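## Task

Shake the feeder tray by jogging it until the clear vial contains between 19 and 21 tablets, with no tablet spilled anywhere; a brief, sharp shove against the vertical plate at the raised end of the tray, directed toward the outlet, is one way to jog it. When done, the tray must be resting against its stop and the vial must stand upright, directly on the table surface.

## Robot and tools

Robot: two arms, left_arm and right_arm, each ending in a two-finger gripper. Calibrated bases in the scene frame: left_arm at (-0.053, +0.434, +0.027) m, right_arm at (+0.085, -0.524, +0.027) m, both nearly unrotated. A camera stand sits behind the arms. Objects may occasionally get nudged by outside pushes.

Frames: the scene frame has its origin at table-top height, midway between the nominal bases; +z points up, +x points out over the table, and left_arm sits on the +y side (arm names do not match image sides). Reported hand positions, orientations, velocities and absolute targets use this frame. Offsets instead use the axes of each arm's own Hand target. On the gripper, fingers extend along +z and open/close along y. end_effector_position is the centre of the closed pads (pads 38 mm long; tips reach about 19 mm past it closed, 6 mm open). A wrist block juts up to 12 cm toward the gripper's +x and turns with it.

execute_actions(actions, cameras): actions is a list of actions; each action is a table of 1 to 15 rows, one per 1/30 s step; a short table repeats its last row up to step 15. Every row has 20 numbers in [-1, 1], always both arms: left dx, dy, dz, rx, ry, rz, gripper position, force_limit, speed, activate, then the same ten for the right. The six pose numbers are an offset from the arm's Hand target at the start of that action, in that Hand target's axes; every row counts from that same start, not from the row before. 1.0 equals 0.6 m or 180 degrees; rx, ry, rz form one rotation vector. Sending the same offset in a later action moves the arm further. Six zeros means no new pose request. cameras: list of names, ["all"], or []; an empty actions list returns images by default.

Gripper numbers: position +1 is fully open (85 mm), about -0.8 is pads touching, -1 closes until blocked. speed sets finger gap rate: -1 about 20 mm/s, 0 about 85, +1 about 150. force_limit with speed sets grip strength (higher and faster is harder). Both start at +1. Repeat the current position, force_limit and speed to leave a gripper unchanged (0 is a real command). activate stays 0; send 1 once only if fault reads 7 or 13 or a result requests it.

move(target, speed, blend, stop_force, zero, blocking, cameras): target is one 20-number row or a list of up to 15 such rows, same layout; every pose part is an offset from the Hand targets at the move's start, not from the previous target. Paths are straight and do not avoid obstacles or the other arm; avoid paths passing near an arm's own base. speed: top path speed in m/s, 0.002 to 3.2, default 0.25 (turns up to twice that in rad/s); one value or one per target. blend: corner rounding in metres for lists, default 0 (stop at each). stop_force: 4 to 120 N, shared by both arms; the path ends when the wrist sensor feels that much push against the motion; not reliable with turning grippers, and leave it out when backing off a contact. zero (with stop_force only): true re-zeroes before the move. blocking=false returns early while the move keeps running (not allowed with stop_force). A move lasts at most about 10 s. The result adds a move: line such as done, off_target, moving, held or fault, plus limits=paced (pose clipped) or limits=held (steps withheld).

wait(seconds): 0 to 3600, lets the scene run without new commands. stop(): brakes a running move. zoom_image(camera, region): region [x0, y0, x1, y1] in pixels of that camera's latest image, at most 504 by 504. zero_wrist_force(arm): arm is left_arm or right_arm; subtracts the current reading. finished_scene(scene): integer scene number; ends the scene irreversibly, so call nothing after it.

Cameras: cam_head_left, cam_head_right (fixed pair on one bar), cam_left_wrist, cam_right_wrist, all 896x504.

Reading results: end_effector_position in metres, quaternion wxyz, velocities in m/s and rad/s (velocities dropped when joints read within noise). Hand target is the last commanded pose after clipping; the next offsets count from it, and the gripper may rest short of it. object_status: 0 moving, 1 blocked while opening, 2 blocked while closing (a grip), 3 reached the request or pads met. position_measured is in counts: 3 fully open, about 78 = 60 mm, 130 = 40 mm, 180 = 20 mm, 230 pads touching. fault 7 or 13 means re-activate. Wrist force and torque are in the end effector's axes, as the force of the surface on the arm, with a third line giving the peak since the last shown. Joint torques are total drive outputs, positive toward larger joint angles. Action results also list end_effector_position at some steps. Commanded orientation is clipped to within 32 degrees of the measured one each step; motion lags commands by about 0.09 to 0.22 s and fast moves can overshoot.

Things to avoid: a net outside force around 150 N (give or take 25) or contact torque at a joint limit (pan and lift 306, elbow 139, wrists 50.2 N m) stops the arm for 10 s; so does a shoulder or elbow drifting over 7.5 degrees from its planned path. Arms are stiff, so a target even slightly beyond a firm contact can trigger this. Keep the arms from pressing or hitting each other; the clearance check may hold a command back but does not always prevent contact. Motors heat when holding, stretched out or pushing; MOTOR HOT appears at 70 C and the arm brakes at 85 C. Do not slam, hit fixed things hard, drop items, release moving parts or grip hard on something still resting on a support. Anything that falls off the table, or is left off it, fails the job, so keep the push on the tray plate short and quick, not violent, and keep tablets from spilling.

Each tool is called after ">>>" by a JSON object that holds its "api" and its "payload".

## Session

>>> {"api": "execute_actions", "payload": {"actions": []}}

>>> {"api": "zoom_image", "payload": {"camera": "cam_head_left", "region": [380, 240, 600, 400]}}

Scene clock: 0.00 s.
left_arm: end_effector_position=(+0.3527, -0.3225, +0.1943) position_measured=3 object_status=3 fault=0 end_effector_quat_wxyz=(+0.099, +0.965, -0.207, +0.131) | right_arm: end_effector_position=(+0.4054, -0.5311, +0.2807) position_measured=3 object_status=3 fault=0 end_effector_quat_wxyz=(+0.018, +0.884, +0.462, -0.067)
Joint positions: left_arm=[-1.34 -1.254 1.938 -2.55 -1.422 2.253] | right_arm=[3.689 -0.911 -2.43 -1.509 1.547 2.757]
Joint velocities: within noise
Joint torques (N m): no reading
Motor temperatures (°C): left_arm=[25 28 27 34 36 33] | right_arm=[30 31 33 34 36 37]
Wrist force (N): no reading
Wrist torque (N m): no reading
Wrist force, peak (N): no reading
Hand target: left_arm +0.3527, -0.3225, +0.1943; +0.099, +0.965, -0.207, +0.131 | right_arm +0.4054, -0.5311, +0.2807; +0.018, +0.884, +0.462, -0.067
Tool commands: left_gripper/position=+1.0 left_gripper/force_limit=+1.0 left_gripper/speed=+1.0 left_gripper/activate=+0.0 right_gripper/position=+1.0 right_gripper/force_limit=+1.0 right_gripper/speed=+1.0 right_gripper/activate=+0.0
camera_calibration:
cam_left_wrist: T_world_to_cam=[[-0.4402, -0.88785, 0.13398, -0.14618], [-0.89338, 0.44803, 0.03372, 0.47667], [-0.08997, -0.10485, -0.99041, 0.32048]] pos_world=[0.39033, -0.30975, 0.32091]
cam_right_wrist: T_world_to_cam=[[0.82021, -0.57007, -0.04771, -0.6111], [-0.4803, -0.73155, 0.48388, -0.31635], [-0.31075, -0.37397, -0.87383, 0.30423]] pos_world=[0.44382, -0.46602, 0.38977]

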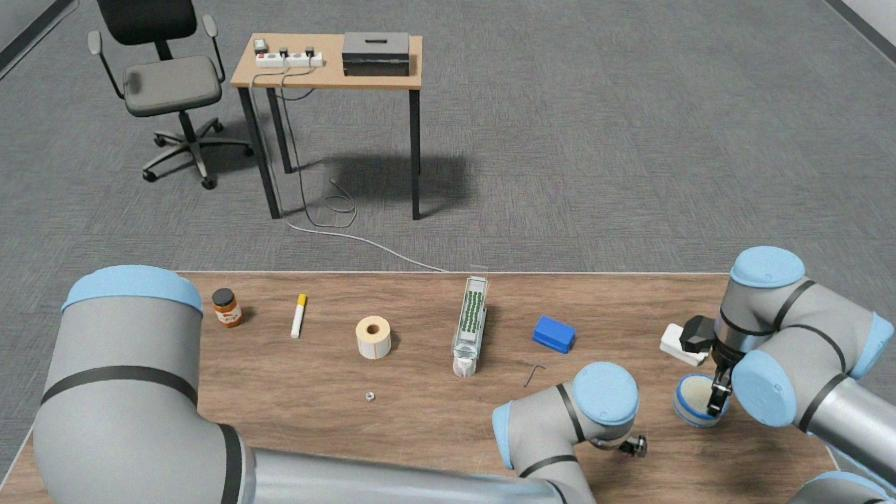

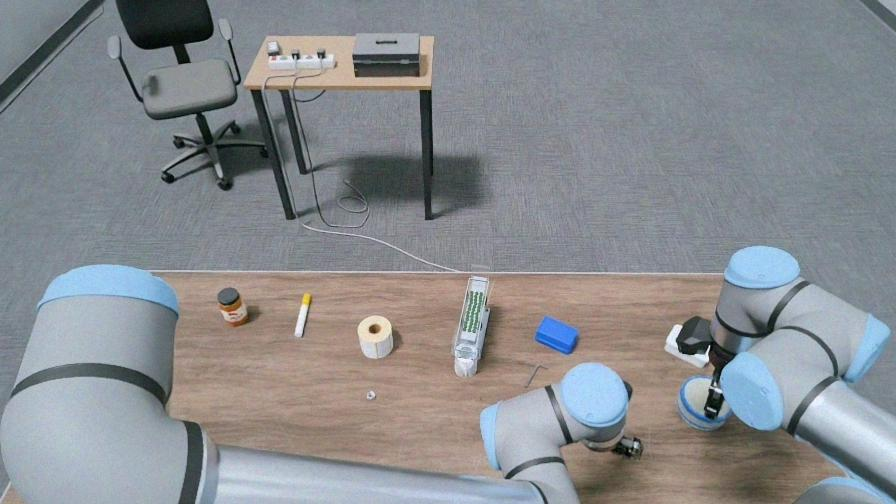

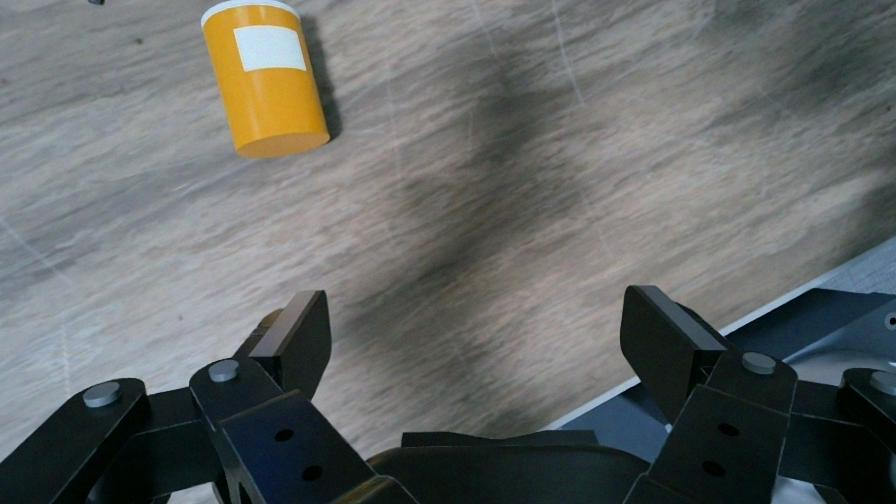

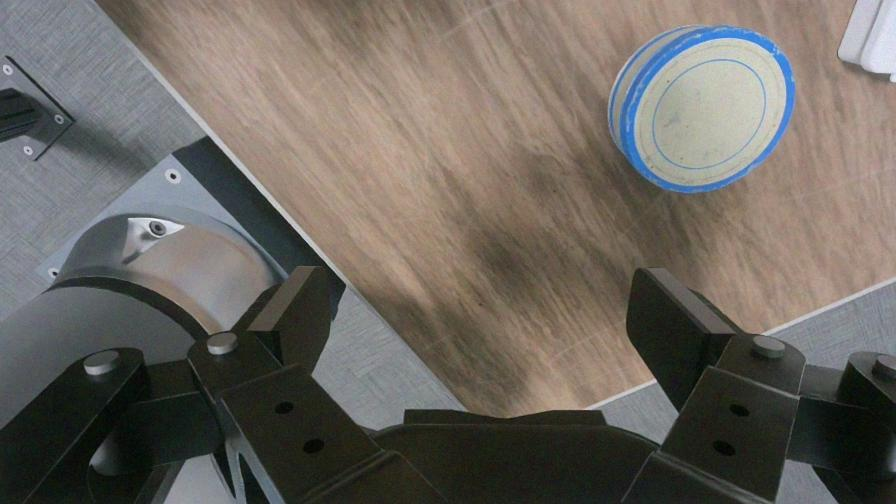

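Scaled by 2.291.

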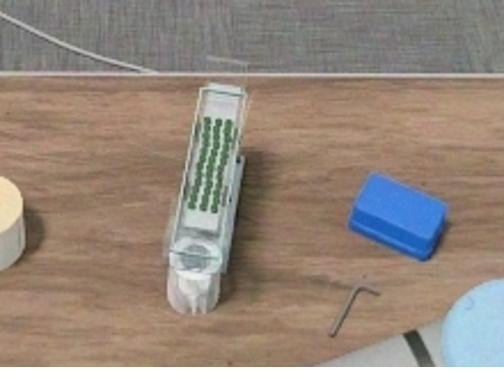

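>>> {"api": "move", "payload": {"target": [[0.0972,-0.4242,-0.2527,-0.067,0.103,0.117,1,1,1,0, 0.4015,0.3512,-0.0978,-0.024,0.0095,-0.31,-1,1,0,0],[0.2382,-0.7607,-0.1513,-0.1336,0.2055,0.2346,1,1,1,0, 0.9897,0.2295,-0.0903,-0.0485,0.0191,-0.6201,-1,1,0,0],[0.2382,-0.7607,-0.1513,-0.1336,0.2055,0.2346,1,1,1,0, 1.0,0.2333,0.035,-0.0485,0.0191,-0.6201,-1,1,0,0]], "speed": [0.5,0.5,0.2], "blend": [0.06,0.02,0], "cameras": ["cam_left_wrist","cam_right_wrist"]}}

>>> {"api": "zoom_image", "payload": {"camera": "cam_left_wrist", "region": [330, 130, 590, 330]}}

Scene clock: 109.33 s.
left_arm: end_effector_position=(+0.6532, +0.0549, +0.2597) position_measured=3 object_status=3 fault=0 end_effector_quat_wxyz=(+0.296, +0.698, -0.513, +0.403) | right_arm: end_effector_position=(+0.8565, -0.1246, +0.1745) position_measured=232 object_status=3 fault=0 end_effector_quat_wxyz=(+0.000, +0.113, +0.994, +0.000)
Joint positions: left_arm=[-0.503 -1.198 2.161 -3.427 -2.218 3.594] | right_arm=[3.792 -1.991 -1.72 -1.001 1.57 0.907]
Joint torques (N m): left_arm=[17.8 -50.77 -46.37 -4.2 -3.76 2.11] | right_arm=[-14.33 73.73 32.5 7.26 2.53 -2.06]
Wrist force (N): left_arm=[2.7 -0.7 0.3] | right_arm=[-0.8 -0.3 -0.2]
Wrist torque (N m): left_arm=[-0.32 -0.83 -0.06] | right_arm=[-0.04 0.12 0.15]
Wrist force, peak (N): left_arm=[3.2 -0.6 0.6] | right_arm=[-1.1 2.1 -1.5]
Hand target: left_arm +0.6532, +0.0549, +0.2597; +0.296, +0.698, -0.513, +0.403 | right_arm +0.8566, -0.1247, +0.1743; +0.000, +0.113, +0.994, +0.000
Off the commanded pose: left_arm 0.000 m, 0 deg | right_arm 0.000 m, 0 deg.
move: done
cam_left_wrist: T_world_to_cam=[[-0.95722, -0.28906, -0.0135, 0.65549], [-0.21084, 0.72865, -0.65162, 0.29064], [0.1982, -0.62089, -0.75843, 0.23171]] pos_world=[0.6428, 0.12156, 0.37397]
cam_right_wrist: T_world_to_cam=[[0.22013, 0.9753, -0.01819, -0.05297], [0.91088, -0.19885, 0.36161, -0.85491], [0.34907, -0.09617, -0.93215, -0.01665]] pos_world=[0.79619, -0.11993, 0.29266]

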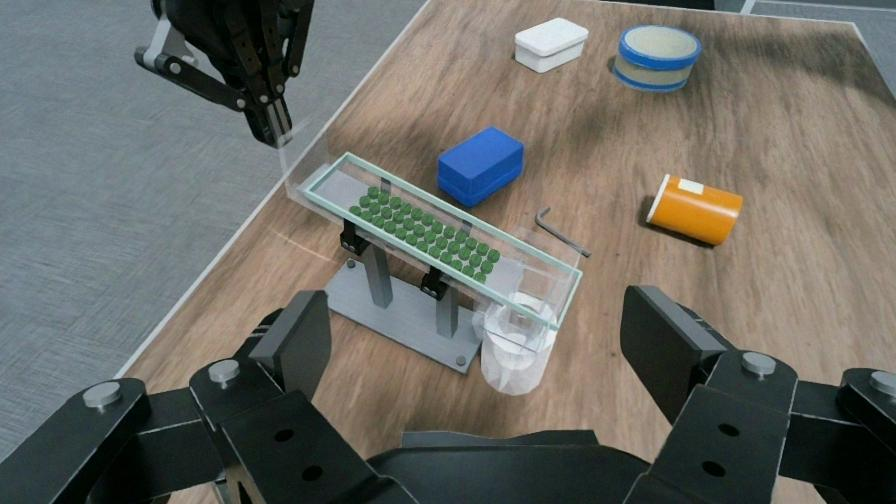

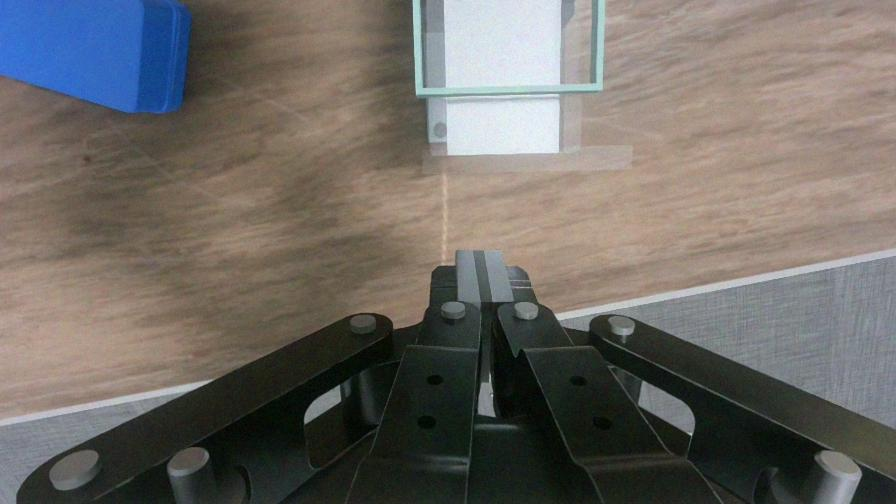

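Scaled by 1.938.

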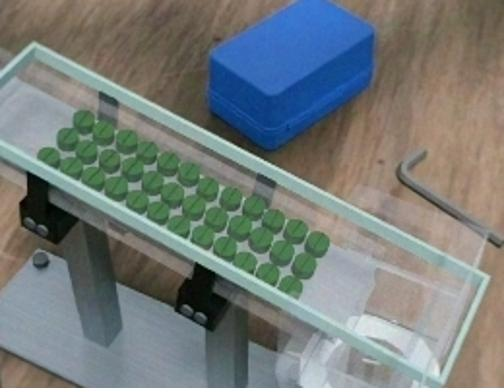

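>>> {"api": "move", "payload": {"target": [0,0,0,0,0,0,1,1,1,0, 0.0667,0.015,0,0,0,0,-1,1,0,0], "speed": 0.025, "stop_force": 4}}

>>> {"api": "execute_actions", "payload": {"actions": [[[0,0,0,0,0,0,1,1,1,0, 0.0133,0,0,0,0,0,-1,1,0,0],[0,0,0,0,0,0,1,1,1,0, 0.0133,0,0,0,0,0,-1,1,0,0],[0,0,0,0,0,0,1,1,1,0, 0.0133,0,0,0,0,0,-1,1,0,0],[0,0,0,0,0,0,1,1,1,0, 0.0133,0,0,0,0,0,-1,1,0,0],[0,0,0,0,0,0,1,1,1,0, -0.0353,0,0,0,0,0,-1,1,0,0],[0,0,0,0,0,0,1,1,1,0, -0.0353,0,0,0,0,0,-1,1,0,0],[0,0,0,0,0,0,1,1,1,0, -0.0353,0,0,0,0,0,-1,1,0,0],[0,0,0,0,0,0,1,1,1,0, -0.002,0,0,0,0,0,-1,1,0,0]],[[0,0,0,0,0,0,1,1,1,0, 0.0153,0,0,0,0,0,-1,1,0,0],[0,0,0,0,0,0,1,1,1,0, 0.0153,0,0,0,0,0,-1,1,0,0],[0,0,0,0,0,0,1,1,1,0, 0.0153,0,0,0,0,0,-1,1,0,0],[0,0,0,0,0,0,1,1,1,0, 0.0153,0,0,0,0,0,-1,1,0,0],[0,0,0,0,0,0,1,1,1,0, -0.0333,0,0,0,0,0,-1,1,0,0],[0,0,0,0,0,0,1,1,1,0, -0.0333,0,0,0,0,0,-1,1,0,0],[0,0,0,0,0,0,1,1,1,0, -0.0333,0,0,0,0,0,-1,1,0,0],[0,0,0,0,0,0,1,1,1,0, 0,0,0,0,0,0,-1,1,0,0]],[[0,0,0,0,0,0,1,1,1,0, 0.0153,0,0,0,0,0,-1,1,0,0],[0,0,0,0,0,0,1,1,1,0, 0.0153,0,0,0,0,0,-1,1,0,0],[0,0,0,0,0,0,1,1,1,0, 0.0153,0,0,0,0,0,-1,1,0,0],[0,0,0,0,0,0,1,1,1,0, 0.0153,0,0,0,0,0,-1,1,0,0],[0,0,0,0,0,0,1,1,1,0, -0.0333,0,0,0,0,0,-1,1,0,0],[0,0,0,0,0,0,1,1,1,0, -0.0333,0,0,0,0,0,-1,1,0,0],[0,0,0,0,0,0,1,1,1,0, -0.0333,0,0,0,0,0,-1,1,0,0],[0,0,0,0,0,0,1,1,1,0, 0,0,0,0,0,0,-1,1,0,0]],[[0,0,0,0,0,0,1,1,1,0, 0.0153,0,0,0,0,0,-1,1,0,0],[0,0,0,0,0,0,1,1,1,0, 0.0153,0,0,0,0,0,-1,1,0,0],[0,0,0,0,0,0,1,1,1,0, 0.0153,0,0,0,0,0,-1,1,0,0],[0,0,0,0,0,0,1,1,1,0, 0.0153,0,0,0,0,0,-1,1,0,0],[0,0,0,0,0,0,1,1,1,0, -0.0333,0,0,0,0,0,-1,1,0,0],[0,0,0,0,0,0,1,1,1,0, -0.0333,0,0,0,0,0,-1,1,0,0],[0,0,0,0,0,0,1,1,1,0, -0.0333,0,0,0,0,0,-1,1,0,0],[0,0,0,0,0,0,1,1,1,0, 0,0,0,0,0,0,-1,1,0,0]]], "cameras": ["cam_left_wrist","cam_right_wrist"]}}

>>> {"api": "zoom_image", "payload": {"camera": "cam_left_wrist", "region": [350, 180, 530, 300]}}

>>> {"api": "zoom_image", "payload": {"camera": "cam_left_wrist", "region": [460, 260, 600, 400]}}

Scene clock: 177.20 s.
left_arm: end_effector_position=(+0.6532, +0.0549, +0.2597) position_measured=3 object_status=3 fault=0 end_effector_quat_wxyz=(+0.296, +0.698, -0.513, +0.403) | right_arm: end_effector_position=(+0.8329, -0.1132, +0.1743) position_measured=232 object_status=3 fault=0 end_effector_quat_wxyz=(+0.000, +0.113, +0.994, +0.000)
Joint positions: left_arm=[-0.503 -1.198 2.161 -3.427 -2.218 3.594] | right_arm=[3.82 -1.969 -1.754 -0.99 1.57 0.935]
Joint torques (N m): left_arm=[17.24 -51.13 -46.02 -3.32 -3.98 2.16] | right_arm=[-14.54 72.9 50.77 2.06 2.48 -1.97]
Wrist force (N): left_arm=[2.9 -0.4 0.4] | right_arm=[-2.4 0.4 -2.0]
Wrist torque (N m): left_arm=[-0.26 -0.85 -0.06] | right_arm=[-0.07 0.01 0.13]
Wrist force, peak (N): left_arm=[3.4 -0.7 0.5] | right_arm=[-4.7 -1.6 -0.7]
Hand target: left_arm +0.6532, +0.0549, +0.2597; +0.296, +0.698, -0.513, +0.403 | right_arm +0.8329, -0.1132, +0.1743; +0.000, +0.113, +0.994, +0.000 (not the last commanded pose)
Off the commanded pose: left_arm 0.000 m, 0 deg | right_arm 0.015 m, 0 deg.
move: contact (right_arm)

Scene clock: 179.43 s.
left_arm: end_effector_position=(+0.6532, +0.0549, +0.2597) position_measured=3 object_status=3 fault=0 end_effector_quat_wxyz=(+0.296, +0.698, -0.513, +0.403) | right_arm: end_effector_position=(+0.8343, -0.1136, +0.1743) position_measured=232 object_status=3 fault=0 end_effector_quat_wxyz=(+0.000, +0.113, +0.994, +0.000)
Joint positions: left_arm=[-0.503 -1.198 2.161 -3.427 -2.218 3.594] | right_arm=[3.819 -1.971 -1.751 -0.991 1.57 0.934]
Joint torques (N m): left_arm=[19.03 -51.05 -46.68 -3.33 -3.8 1.94] | right_arm=[14.48 98.27 31.55 6.69 2.9 3.19]
Wrist force (N): left_arm=[2.8 -0.6 0.6] | right_arm=[-3.9 -0.7 0.4]
Wrist torque (N m): left_arm=[-0.30 -0.84 -0.06] | right_arm=[-0.06 0.02 -0.16]
Wrist force, peak (N): left_arm=[3.3 -0.6 0.7] | right_arm=[-8.5 -1.7 0.3]
Hand target: left_arm +0.6532, +0.0549, +0.2597; +0.296, +0.698, -0.513, +0.403 | right_arm +0.8340, -0.1135, +0.1743; +0.000, +0.113, +0.994, +0.000
Off the commanded pose: left_arm 0.000 m, 0 deg | right_arm 0.000 m, 0 deg.
Step readings (end_effector_position of left_arm | right_arm):
0: (+0.6532, +0.0549, +0.2597) | (+0.8329, -0.1132, +0.1743)
1: (+0.6532, +0.0549, +0.2597) | (+0.8329, -0.1132, +0.1743)
2: (+0.6532, +0.0549, +0.2597) | (+0.8323, -0.1131, +0.1744)
4: (+0.6532, +0.0549, +0.2597) | (+0.8294, -0.1125, +0.1743)
8: (+0.6532, +0.0549, +0.2597) | (+0.8378, -0.1150, +0.1739)
15: (+0.6532, +0.0549, +0.2597) | (+0.8355, -0.1139, +0.1743)
16: (+0.6532, +0.0549, +0.2597) | (+0.8351, -0.1138, +0.1743)
17: (+0.6532, +0.0549, +0.2597) | (+0.8340, -0.1135, +0.1744)
19: (+0.6532, +0.0549, +0.2597) | (+0.8306, -0.1127, +0.1743)
23: (+0.6532, +0.0549, +0.2597) | (+0.8386, -0.1151, +0.1739)
30: (+0.6532, +0.0549, +0.2597) | (+0.8356, -0.1139, +0.1743)
31: (+0.6532, +0.0549, +0.2597) | (+0.8352, -0.1138, +0.1743)
32: (+0.6532, +0.0549, +0.2597) | (+0.8342, -0.1136, +0.1744)
34: (+0.6532, +0.0549, +0.2597) | (+0.8304, -0.1127, +0.1743)
38: (+0.6532, +0.0549, +0.2597) | (+0.8381, -0.1150, +0.1739)
45: (+0.6532, +0.0549, +0.2597) | (+0.8355, -0.1139, +0.1743)
46: (+0.6532, +0.0549, +0.2597) | (+0.8351, -0.1138, +0.1743)
47: (+0.6532, +0.0549, +0.2597) | (+0.8340, -0.1135, +0.1744)
49: (+0.6532, +0.0549, +0.2597) | (+0.8306, -0.1127, +0.1743)
53: (+0.6532, +0.0549, +0.2597) | (+0.8386, -0.1151, +0.1739)
60: (+0.6532, +0.0549, +0.2597) | (+0.8356, -0.1139, +0.1743)
cam_left_wrist: T_world_to_cam=[[-0.95722, -0.28906, -0.0135, 0.65549], [-0.21084, 0.72866, -0.65162, 0.29064], [0.1982, -0.62089, -0.75843, 0.23171]] pos_world=[0.6428, 0.12156, 0.37397]
cam_right_wrist: T_world_to_cam=[[0.22015, 0.9753, -0.01818, -0.05891], [0.91086, -0.19887, 0.36165, -0.83232], [0.3491, -0.09618, -0.93214, -0.00801]] pos_world=[0.77389, -0.10883, 0.29246]

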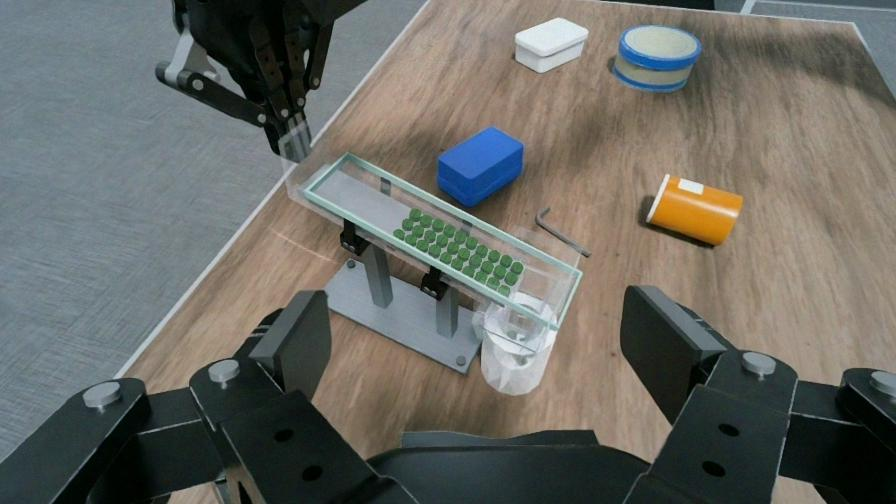

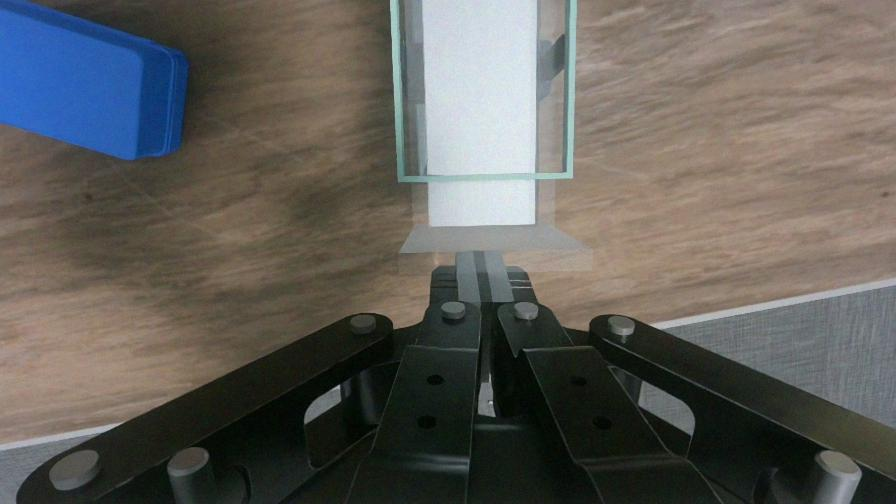

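Scaled by 2.800.

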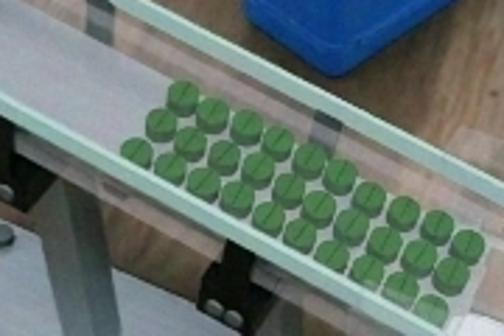

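Scaled by 3.600.

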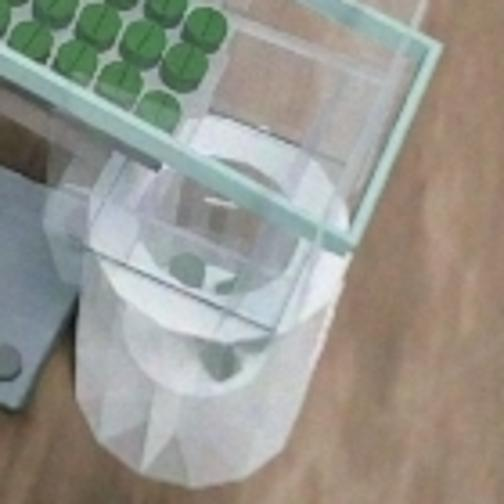

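>>> {"api": "execute_actions", "payload": {"actions": [[[0,0,0,0,0,0,1,1,1,0, 0.0153,0,0,0,0,0,-1,1,0,0],[0,0,0,0,0,0,1,1,1,0, 0.0153,0,0,0,0,0,-1,1,0,0],[0,0,0,0,0,0,1,1,1,0, 0.0153,0,0,0,0,0,-1,1,0,0],[0,0,0,0,0,0,1,1,1,0, 0.0153,0,0,0,0,0,-1,1,0,0],[0,0,0,0,0,0,1,1,1,0, -0.0333,0,0,0,0,0,-1,1,0,0],[0,0,0,0,0,0,1,1,1,0, -0.0333,0,0,0,0,0,-1,1,0,0],[0,0,0,0,0,0,1,1,1,0, -0.0333,0,0,0,0,0,-1,1,0,0],[0,0,0,0,0,0,1,1,1,0, 0,0,0,0,0,0,-1,1,0,0]],[[0,0,0,0,0,0,1,1,1,0, 0.0153,0,0,0,0,0,-1,1,0,0],[0,0,0,0,0,0,1,1,1,0, 0.0153,0,0,0,0,0,-1,1,0,0],[0,0,0,0,0,0,1,1,1,0, 0.0153,0,0,0,0,0,-1,1,0,0],[0,0,0,0,0,0,1,1,1,0, 0.0153,0,0,0,0,0,-1,1,0,0],[0,0,0,0,0,0,1,1,1,0, -0.0333,0,0,0,0,0,-1,1,0,0],[0,0,0,0,0,0,1,1,1,0, -0.0333,0,0,0,0,0,-1,1,0,0],[0,0,0,0,0,0,1,1,1,0, -0.0333,0,0,0,0,0,-1,1,0,0],[0,0,0,0,0,0,1,1,1,0, 0,0,0,0,0,0,-1,1,0,0]],[[0,0,0,0,0,0,1,1,1,0, 0.0153,0,0,0,0,0,-1,1,0,0],[0,0,0,0,0,0,1,1,1,0, 0.0153,0,0,0,0,0,-1,1,0,0],[0,0,0,0,0,0,1,1,1,0, 0.0153,0,0,0,0,0,-1,1,0,0],[0,0,0,0,0,0,1,1,1,0, 0.0153,0,0,0,0,0,-1,1,0,0],[0,0,0,0,0,0,1,1,1,0, -0.0333,0,0,0,0,0,-1,1,0,0],[0,0,0,0,0,0,1,1,1,0, -0.0333,0,0,0,0,0,-1,1,0,0],[0,0,0,0,0,0,1,1,1,0, -0.0333,0,0,0,0,0,-1,1,0,0],[0,0,0,0,0,0,1,1,1,0, 0,0,0,0,0,0,-1,1,0,0]],[[0,0,0,0,0,0,1,1,1,0, 0.0153,0,0,0,0,0,-1,1,0,0],[0,0,0,0,0,0,1,1,1,0, 0.0153,0,0,0,0,0,-1,1,0,0],[0,0,0,0,0,0,1,1,1,0, 0.0153,0,0,0,0,0,-1,1,0,0],[0,0,0,0,0,0,1,1,1,0, 0.0153,0,0,0,0,0,-1,1,0,0],[0,0,0,0,0,0,1,1,1,0, -0.0333,0,0,0,0,0,-1,1,0,0],[0,0,0,0,0,0,1,1,1,0, -0.0333,0,0,0,0,0,-1,1,0,0],[0,0,0,0,0,0,1,1,1,0, -0.0333,0,0,0,0,0,-1,1,0,0],[0,0,0,0,0,0,1,1,1,0, 0,0,0,0,0,0,-1,1,0,0]]], "cameras": ["cam_left_wrist"]}}

>>> {"api": "zoom_image", "payload": {"camera": "cam_left_wrist", "region": [350, 180, 530, 300]}}

>>> {"api": "zoom_image", "payload": {"camera": "cam_left_wrist", "region": [460, 260, 600, 400]}}

Scene clock: 249.53 s.
left_arm: end_effector_position=(+0.6532, +0.0549, +0.2597) position_measured=3 object_status=3 fault=0 end_effector_quat_wxyz=(+0.296, +0.698, -0.513, +0.403) | right_arm: end_effector_position=(+0.8343, -0.1136, +0.1743) position_measured=232 object_status=3 fault=0 end_effector_quat_wxyz=(+0.000, +0.113, +0.994, +0.000)
Joint positions: left_arm=[-0.503 -1.198 2.161 -3.427 -2.218 3.594] | right_arm=[3.819 -1.971 -1.751 -0.991 1.57 0.934]
Joint torques (N m): left_arm=[17.73 -51.87 -47.11 -3.41 -3.73 1.85] | right_arm=[13.97 95.76 31.65 5.99 3.32 3.44]
Wrist force (N): left_arm=[2.7 -0.9 0.7] | right_arm=[-3.5 -0.7 -0.3]
Wrist torque (N m): left_arm=[-0.35 -0.81 -0.06] | right_arm=[-0.06 -0.01 -0.16]
Wrist force, peak (N): left_arm=[3.3 -0.8 0.7] | right_arm=[-8.0 -2.3 0.2]
Hand target: left_arm +0.6532, +0.0549, +0.2597; +0.296, +0.698, -0.513, +0.403 | right_arm +0.8340, -0.1135, +0.1743; +0.000, +0.113, +0.994, +0.000
Off the commanded pose: left_arm 0.000 m, 0 deg | right_arm 0.000 m, 0 deg.
Step readings (end_effector_position of left_arm | right_arm):
0: (+0.6532, +0.0549, +0.2597) | (+0.8341, -0.1135, +0.1743)
1: (+0.6532, +0.0549, +0.2597) | (+0.8340, -0.1135, +0.1743)
2: (+0.6532, +0.0549, +0.2597) | (+0.8333, -0.1133, +0.1744)
4: (+0.6532, +0.0549, +0.2597) | (+0.8299, -0.1125, +0.1743)
8: (+0.6532, +0.0549, +0.2597) | (+0.8381, -0.1150, +0.1739)
15: (+0.6532, +0.0549, +0.2597) | (+0.8356, -0.1139, +0.1743)
16: (+0.6532, +0.0549, +0.2597) | (+0.8351, -0.1138, +0.1743)
17: (+0.6532, +0.0549, +0.2597) | (+0.8339, -0.1135, +0.1744)
19: (+0.6532, +0.0549, +0.2597) | (+0.8305, -0.1127, +0.1743)
23: (+0.6532, +0.0549, +0.2597) | (+0.8388, -0.1152, +0.1740)
30: (+0.6532, +0.0549, +0.2597) | (+0.8356, -0.1139, +0.1743)
31: (+0.6532, +0.0549, +0.2597) | (+0.8352, -0.1138, +0.1743)
32: (+0.6532, +0.0549, +0.2597) | (+0.8342, -0.1135, +0.1744)
34: (+0.6532, +0.0549, +0.2597) | (+0.8303, -0.1127, +0.1743)
38: (+0.6532, +0.0549, +0.2597) | (+0.8383, -0.1151, +0.1739)
45: (+0.6532, +0.0549, +0.2597) | (+0.8356, -0.1139, +0.1743)
46: (+0.6532, +0.0549, +0.2597) | (+0.8351, -0.1138, +0.1743)
47: (+0.6532, +0.0549, +0.2597) | (+0.8339, -0.1135, +0.1744)
49: (+0.6532, +0.0549, +0.2597) | (+0.8305, -0.1127, +0.1743)
53: (+0.6532, +0.0549, +0.2597) | (+0.8388, -0.1152, +0.1740)
60: (+0.6532, +0.0549, +0.2597) | (+0.8356, -0.1139, +0.1743)
cam_left_wrist: T_world_to_cam=[[-0.95722, -0.28906, -0.0135, 0.65549], [-0.21084, 0.72866, -0.65162, 0.29064], [0.1982, -0.62089, -0.75843, 0.23171]] pos_world=[0.6428, 0.12156, 0.37397]

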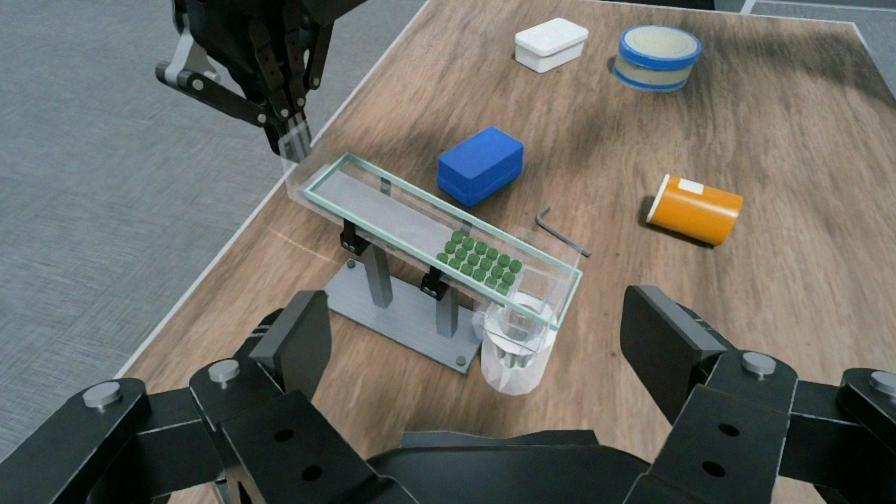

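Scaled by 2.800.

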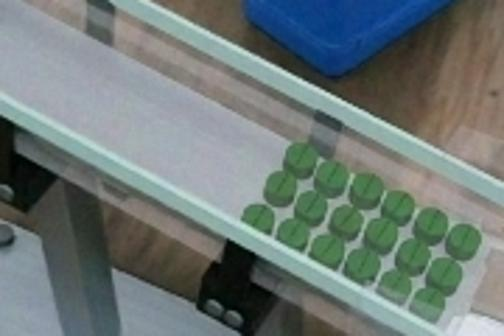

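Scaled by 3.600.

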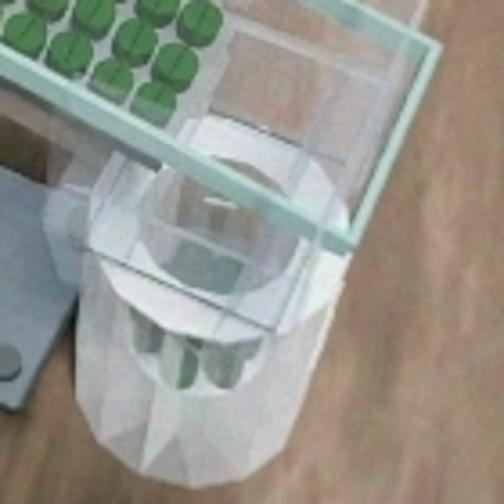

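>>> {"api": "execute_actions", "payload": {"actions": [[[0,0,0,0,0,0,1,1,1,0, 0.0153,0,0,0,0,0,-1,1,0,0],[0,0,0,0,0,0,1,1,1,0, 0.0153,0,0,0,0,0,-1,1,0,0],[0,0,0,0,0,0,1,1,1,0, 0.0153,0,0,0,0,0,-1,1,0,0],[0,0,0,0,0,0,1,1,1,0, 0.0153,0,0,0,0,0,-1,1,0,0],[0,0,0,0,0,0,1,1,1,0, -0.0333,0,0,0,0,0,-1,1,0,0]]], "cameras": ["cam_left_wrist"]}}

>>> {"api": "zoom_image", "payload": {"camera": "cam_left_wrist", "region": [350, 180, 530, 300]}}

>>> {"api": "zoom_image", "payload": {"camera": "cam_left_wrist", "region": [460, 260, 600, 400]}}

Scene clock: 265.97 s.
left_arm: end_effector_position=(+0.6532, +0.0549, +0.2597) position_measured=3 object_status=3 fault=0 end_effector_quat_wxyz=(+0.296, +0.698, -0.513, +0.403) | right_arm: end_effector_position=(+0.8533, -0.1180, +0.1743) position_measured=232 object_status=3 fault=0 end_effector_quat_wxyz=(+0.000, +0.113, +0.994, +0.000)
Joint positions: left_arm=[-0.503 -1.198 2.161 -3.427 -2.218 3.594] | right_arm=[3.801 -1.991 -1.72 -1.001 1.57 0.915]
Joint torques (N m): left_arm=[15.79 -52.51 -45.68 -3.28 -3.88 1.75] | right_arm=[-14.94 75.88 53.75 2.68 -1.26 -1.64]
Wrist force (N): left_arm=[2.8 -0.6 0.6] | right_arm=[-0.6 -0.1 -0.4]
Wrist torque (N m): left_arm=[-0.30 -0.85 -0.06] | right_arm=[-0.02 0.07 0.14]
Wrist force, peak (N): left_arm=[3.4 -0.7 0.8] | right_arm=[-8.6 -1.2 -0.4]
Hand target: left_arm +0.6532, +0.0549, +0.2597; +0.296, +0.698, -0.513, +0.403 | right_arm +0.8535, -0.1180, +0.1743; +0.000, +0.113, +0.994, +0.000
Off the commanded pose: left_arm 0.000 m, 0 deg | right_arm 0.000 m, 0 deg.
Step readings (end_effector_position of left_arm | right_arm):
0: (+0.6532, +0.0549, +0.2597) | (+0.8341, -0.1135, +0.1743)
1: (+0.6532, +0.0549, +0.2597) | (+0.8341, -0.1135, +0.1743)
2: (+0.6532, +0.0549, +0.2597) | (+0.8333, -0.1133, +0.1744)
4: (+0.6532, +0.0549, +0.2597) | (+0.8299, -0.1125, +0.1743)
8: (+0.6532, +0.0549, +0.2597) | (+0.8379, -0.1150, +0.1739)
15: (+0.6532, +0.0549, +0.2597) | (+0.8515, -0.1177, +0.1743)
cam_left_wrist: T_world_to_cam=[[-0.95722, -0.28906, -0.0135, 0.65549], [-0.21084, 0.72866, -0.65162, 0.29064], [0.1982, -0.62089, -0.75843, 0.23171]] pos_world=[0.6428, 0.12156, 0.37397]

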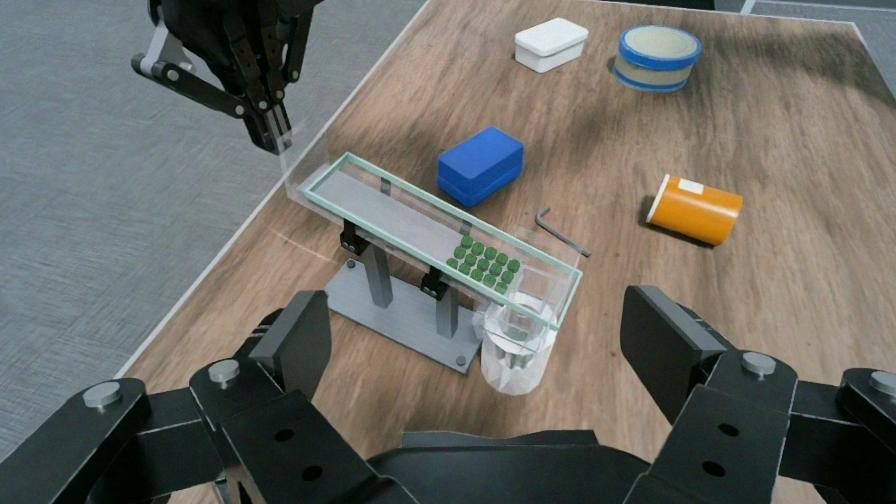

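Scaled by 2.800.

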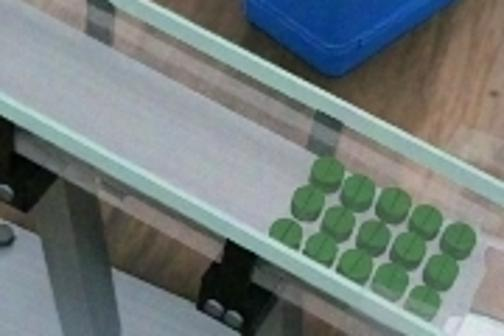

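Scaled by 3.600.

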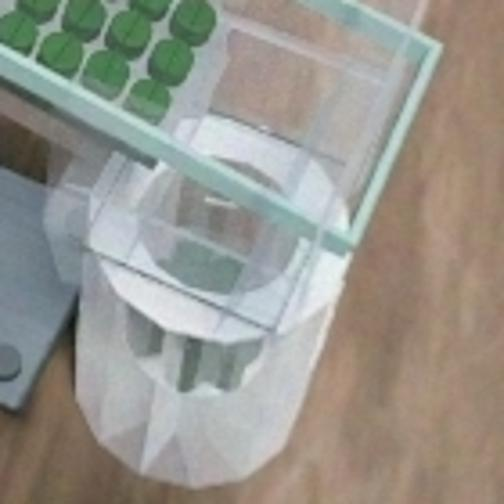

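>>> {"api": "finished_scene", "payload": {"scene": 2}}

The scene is finished: the task was done.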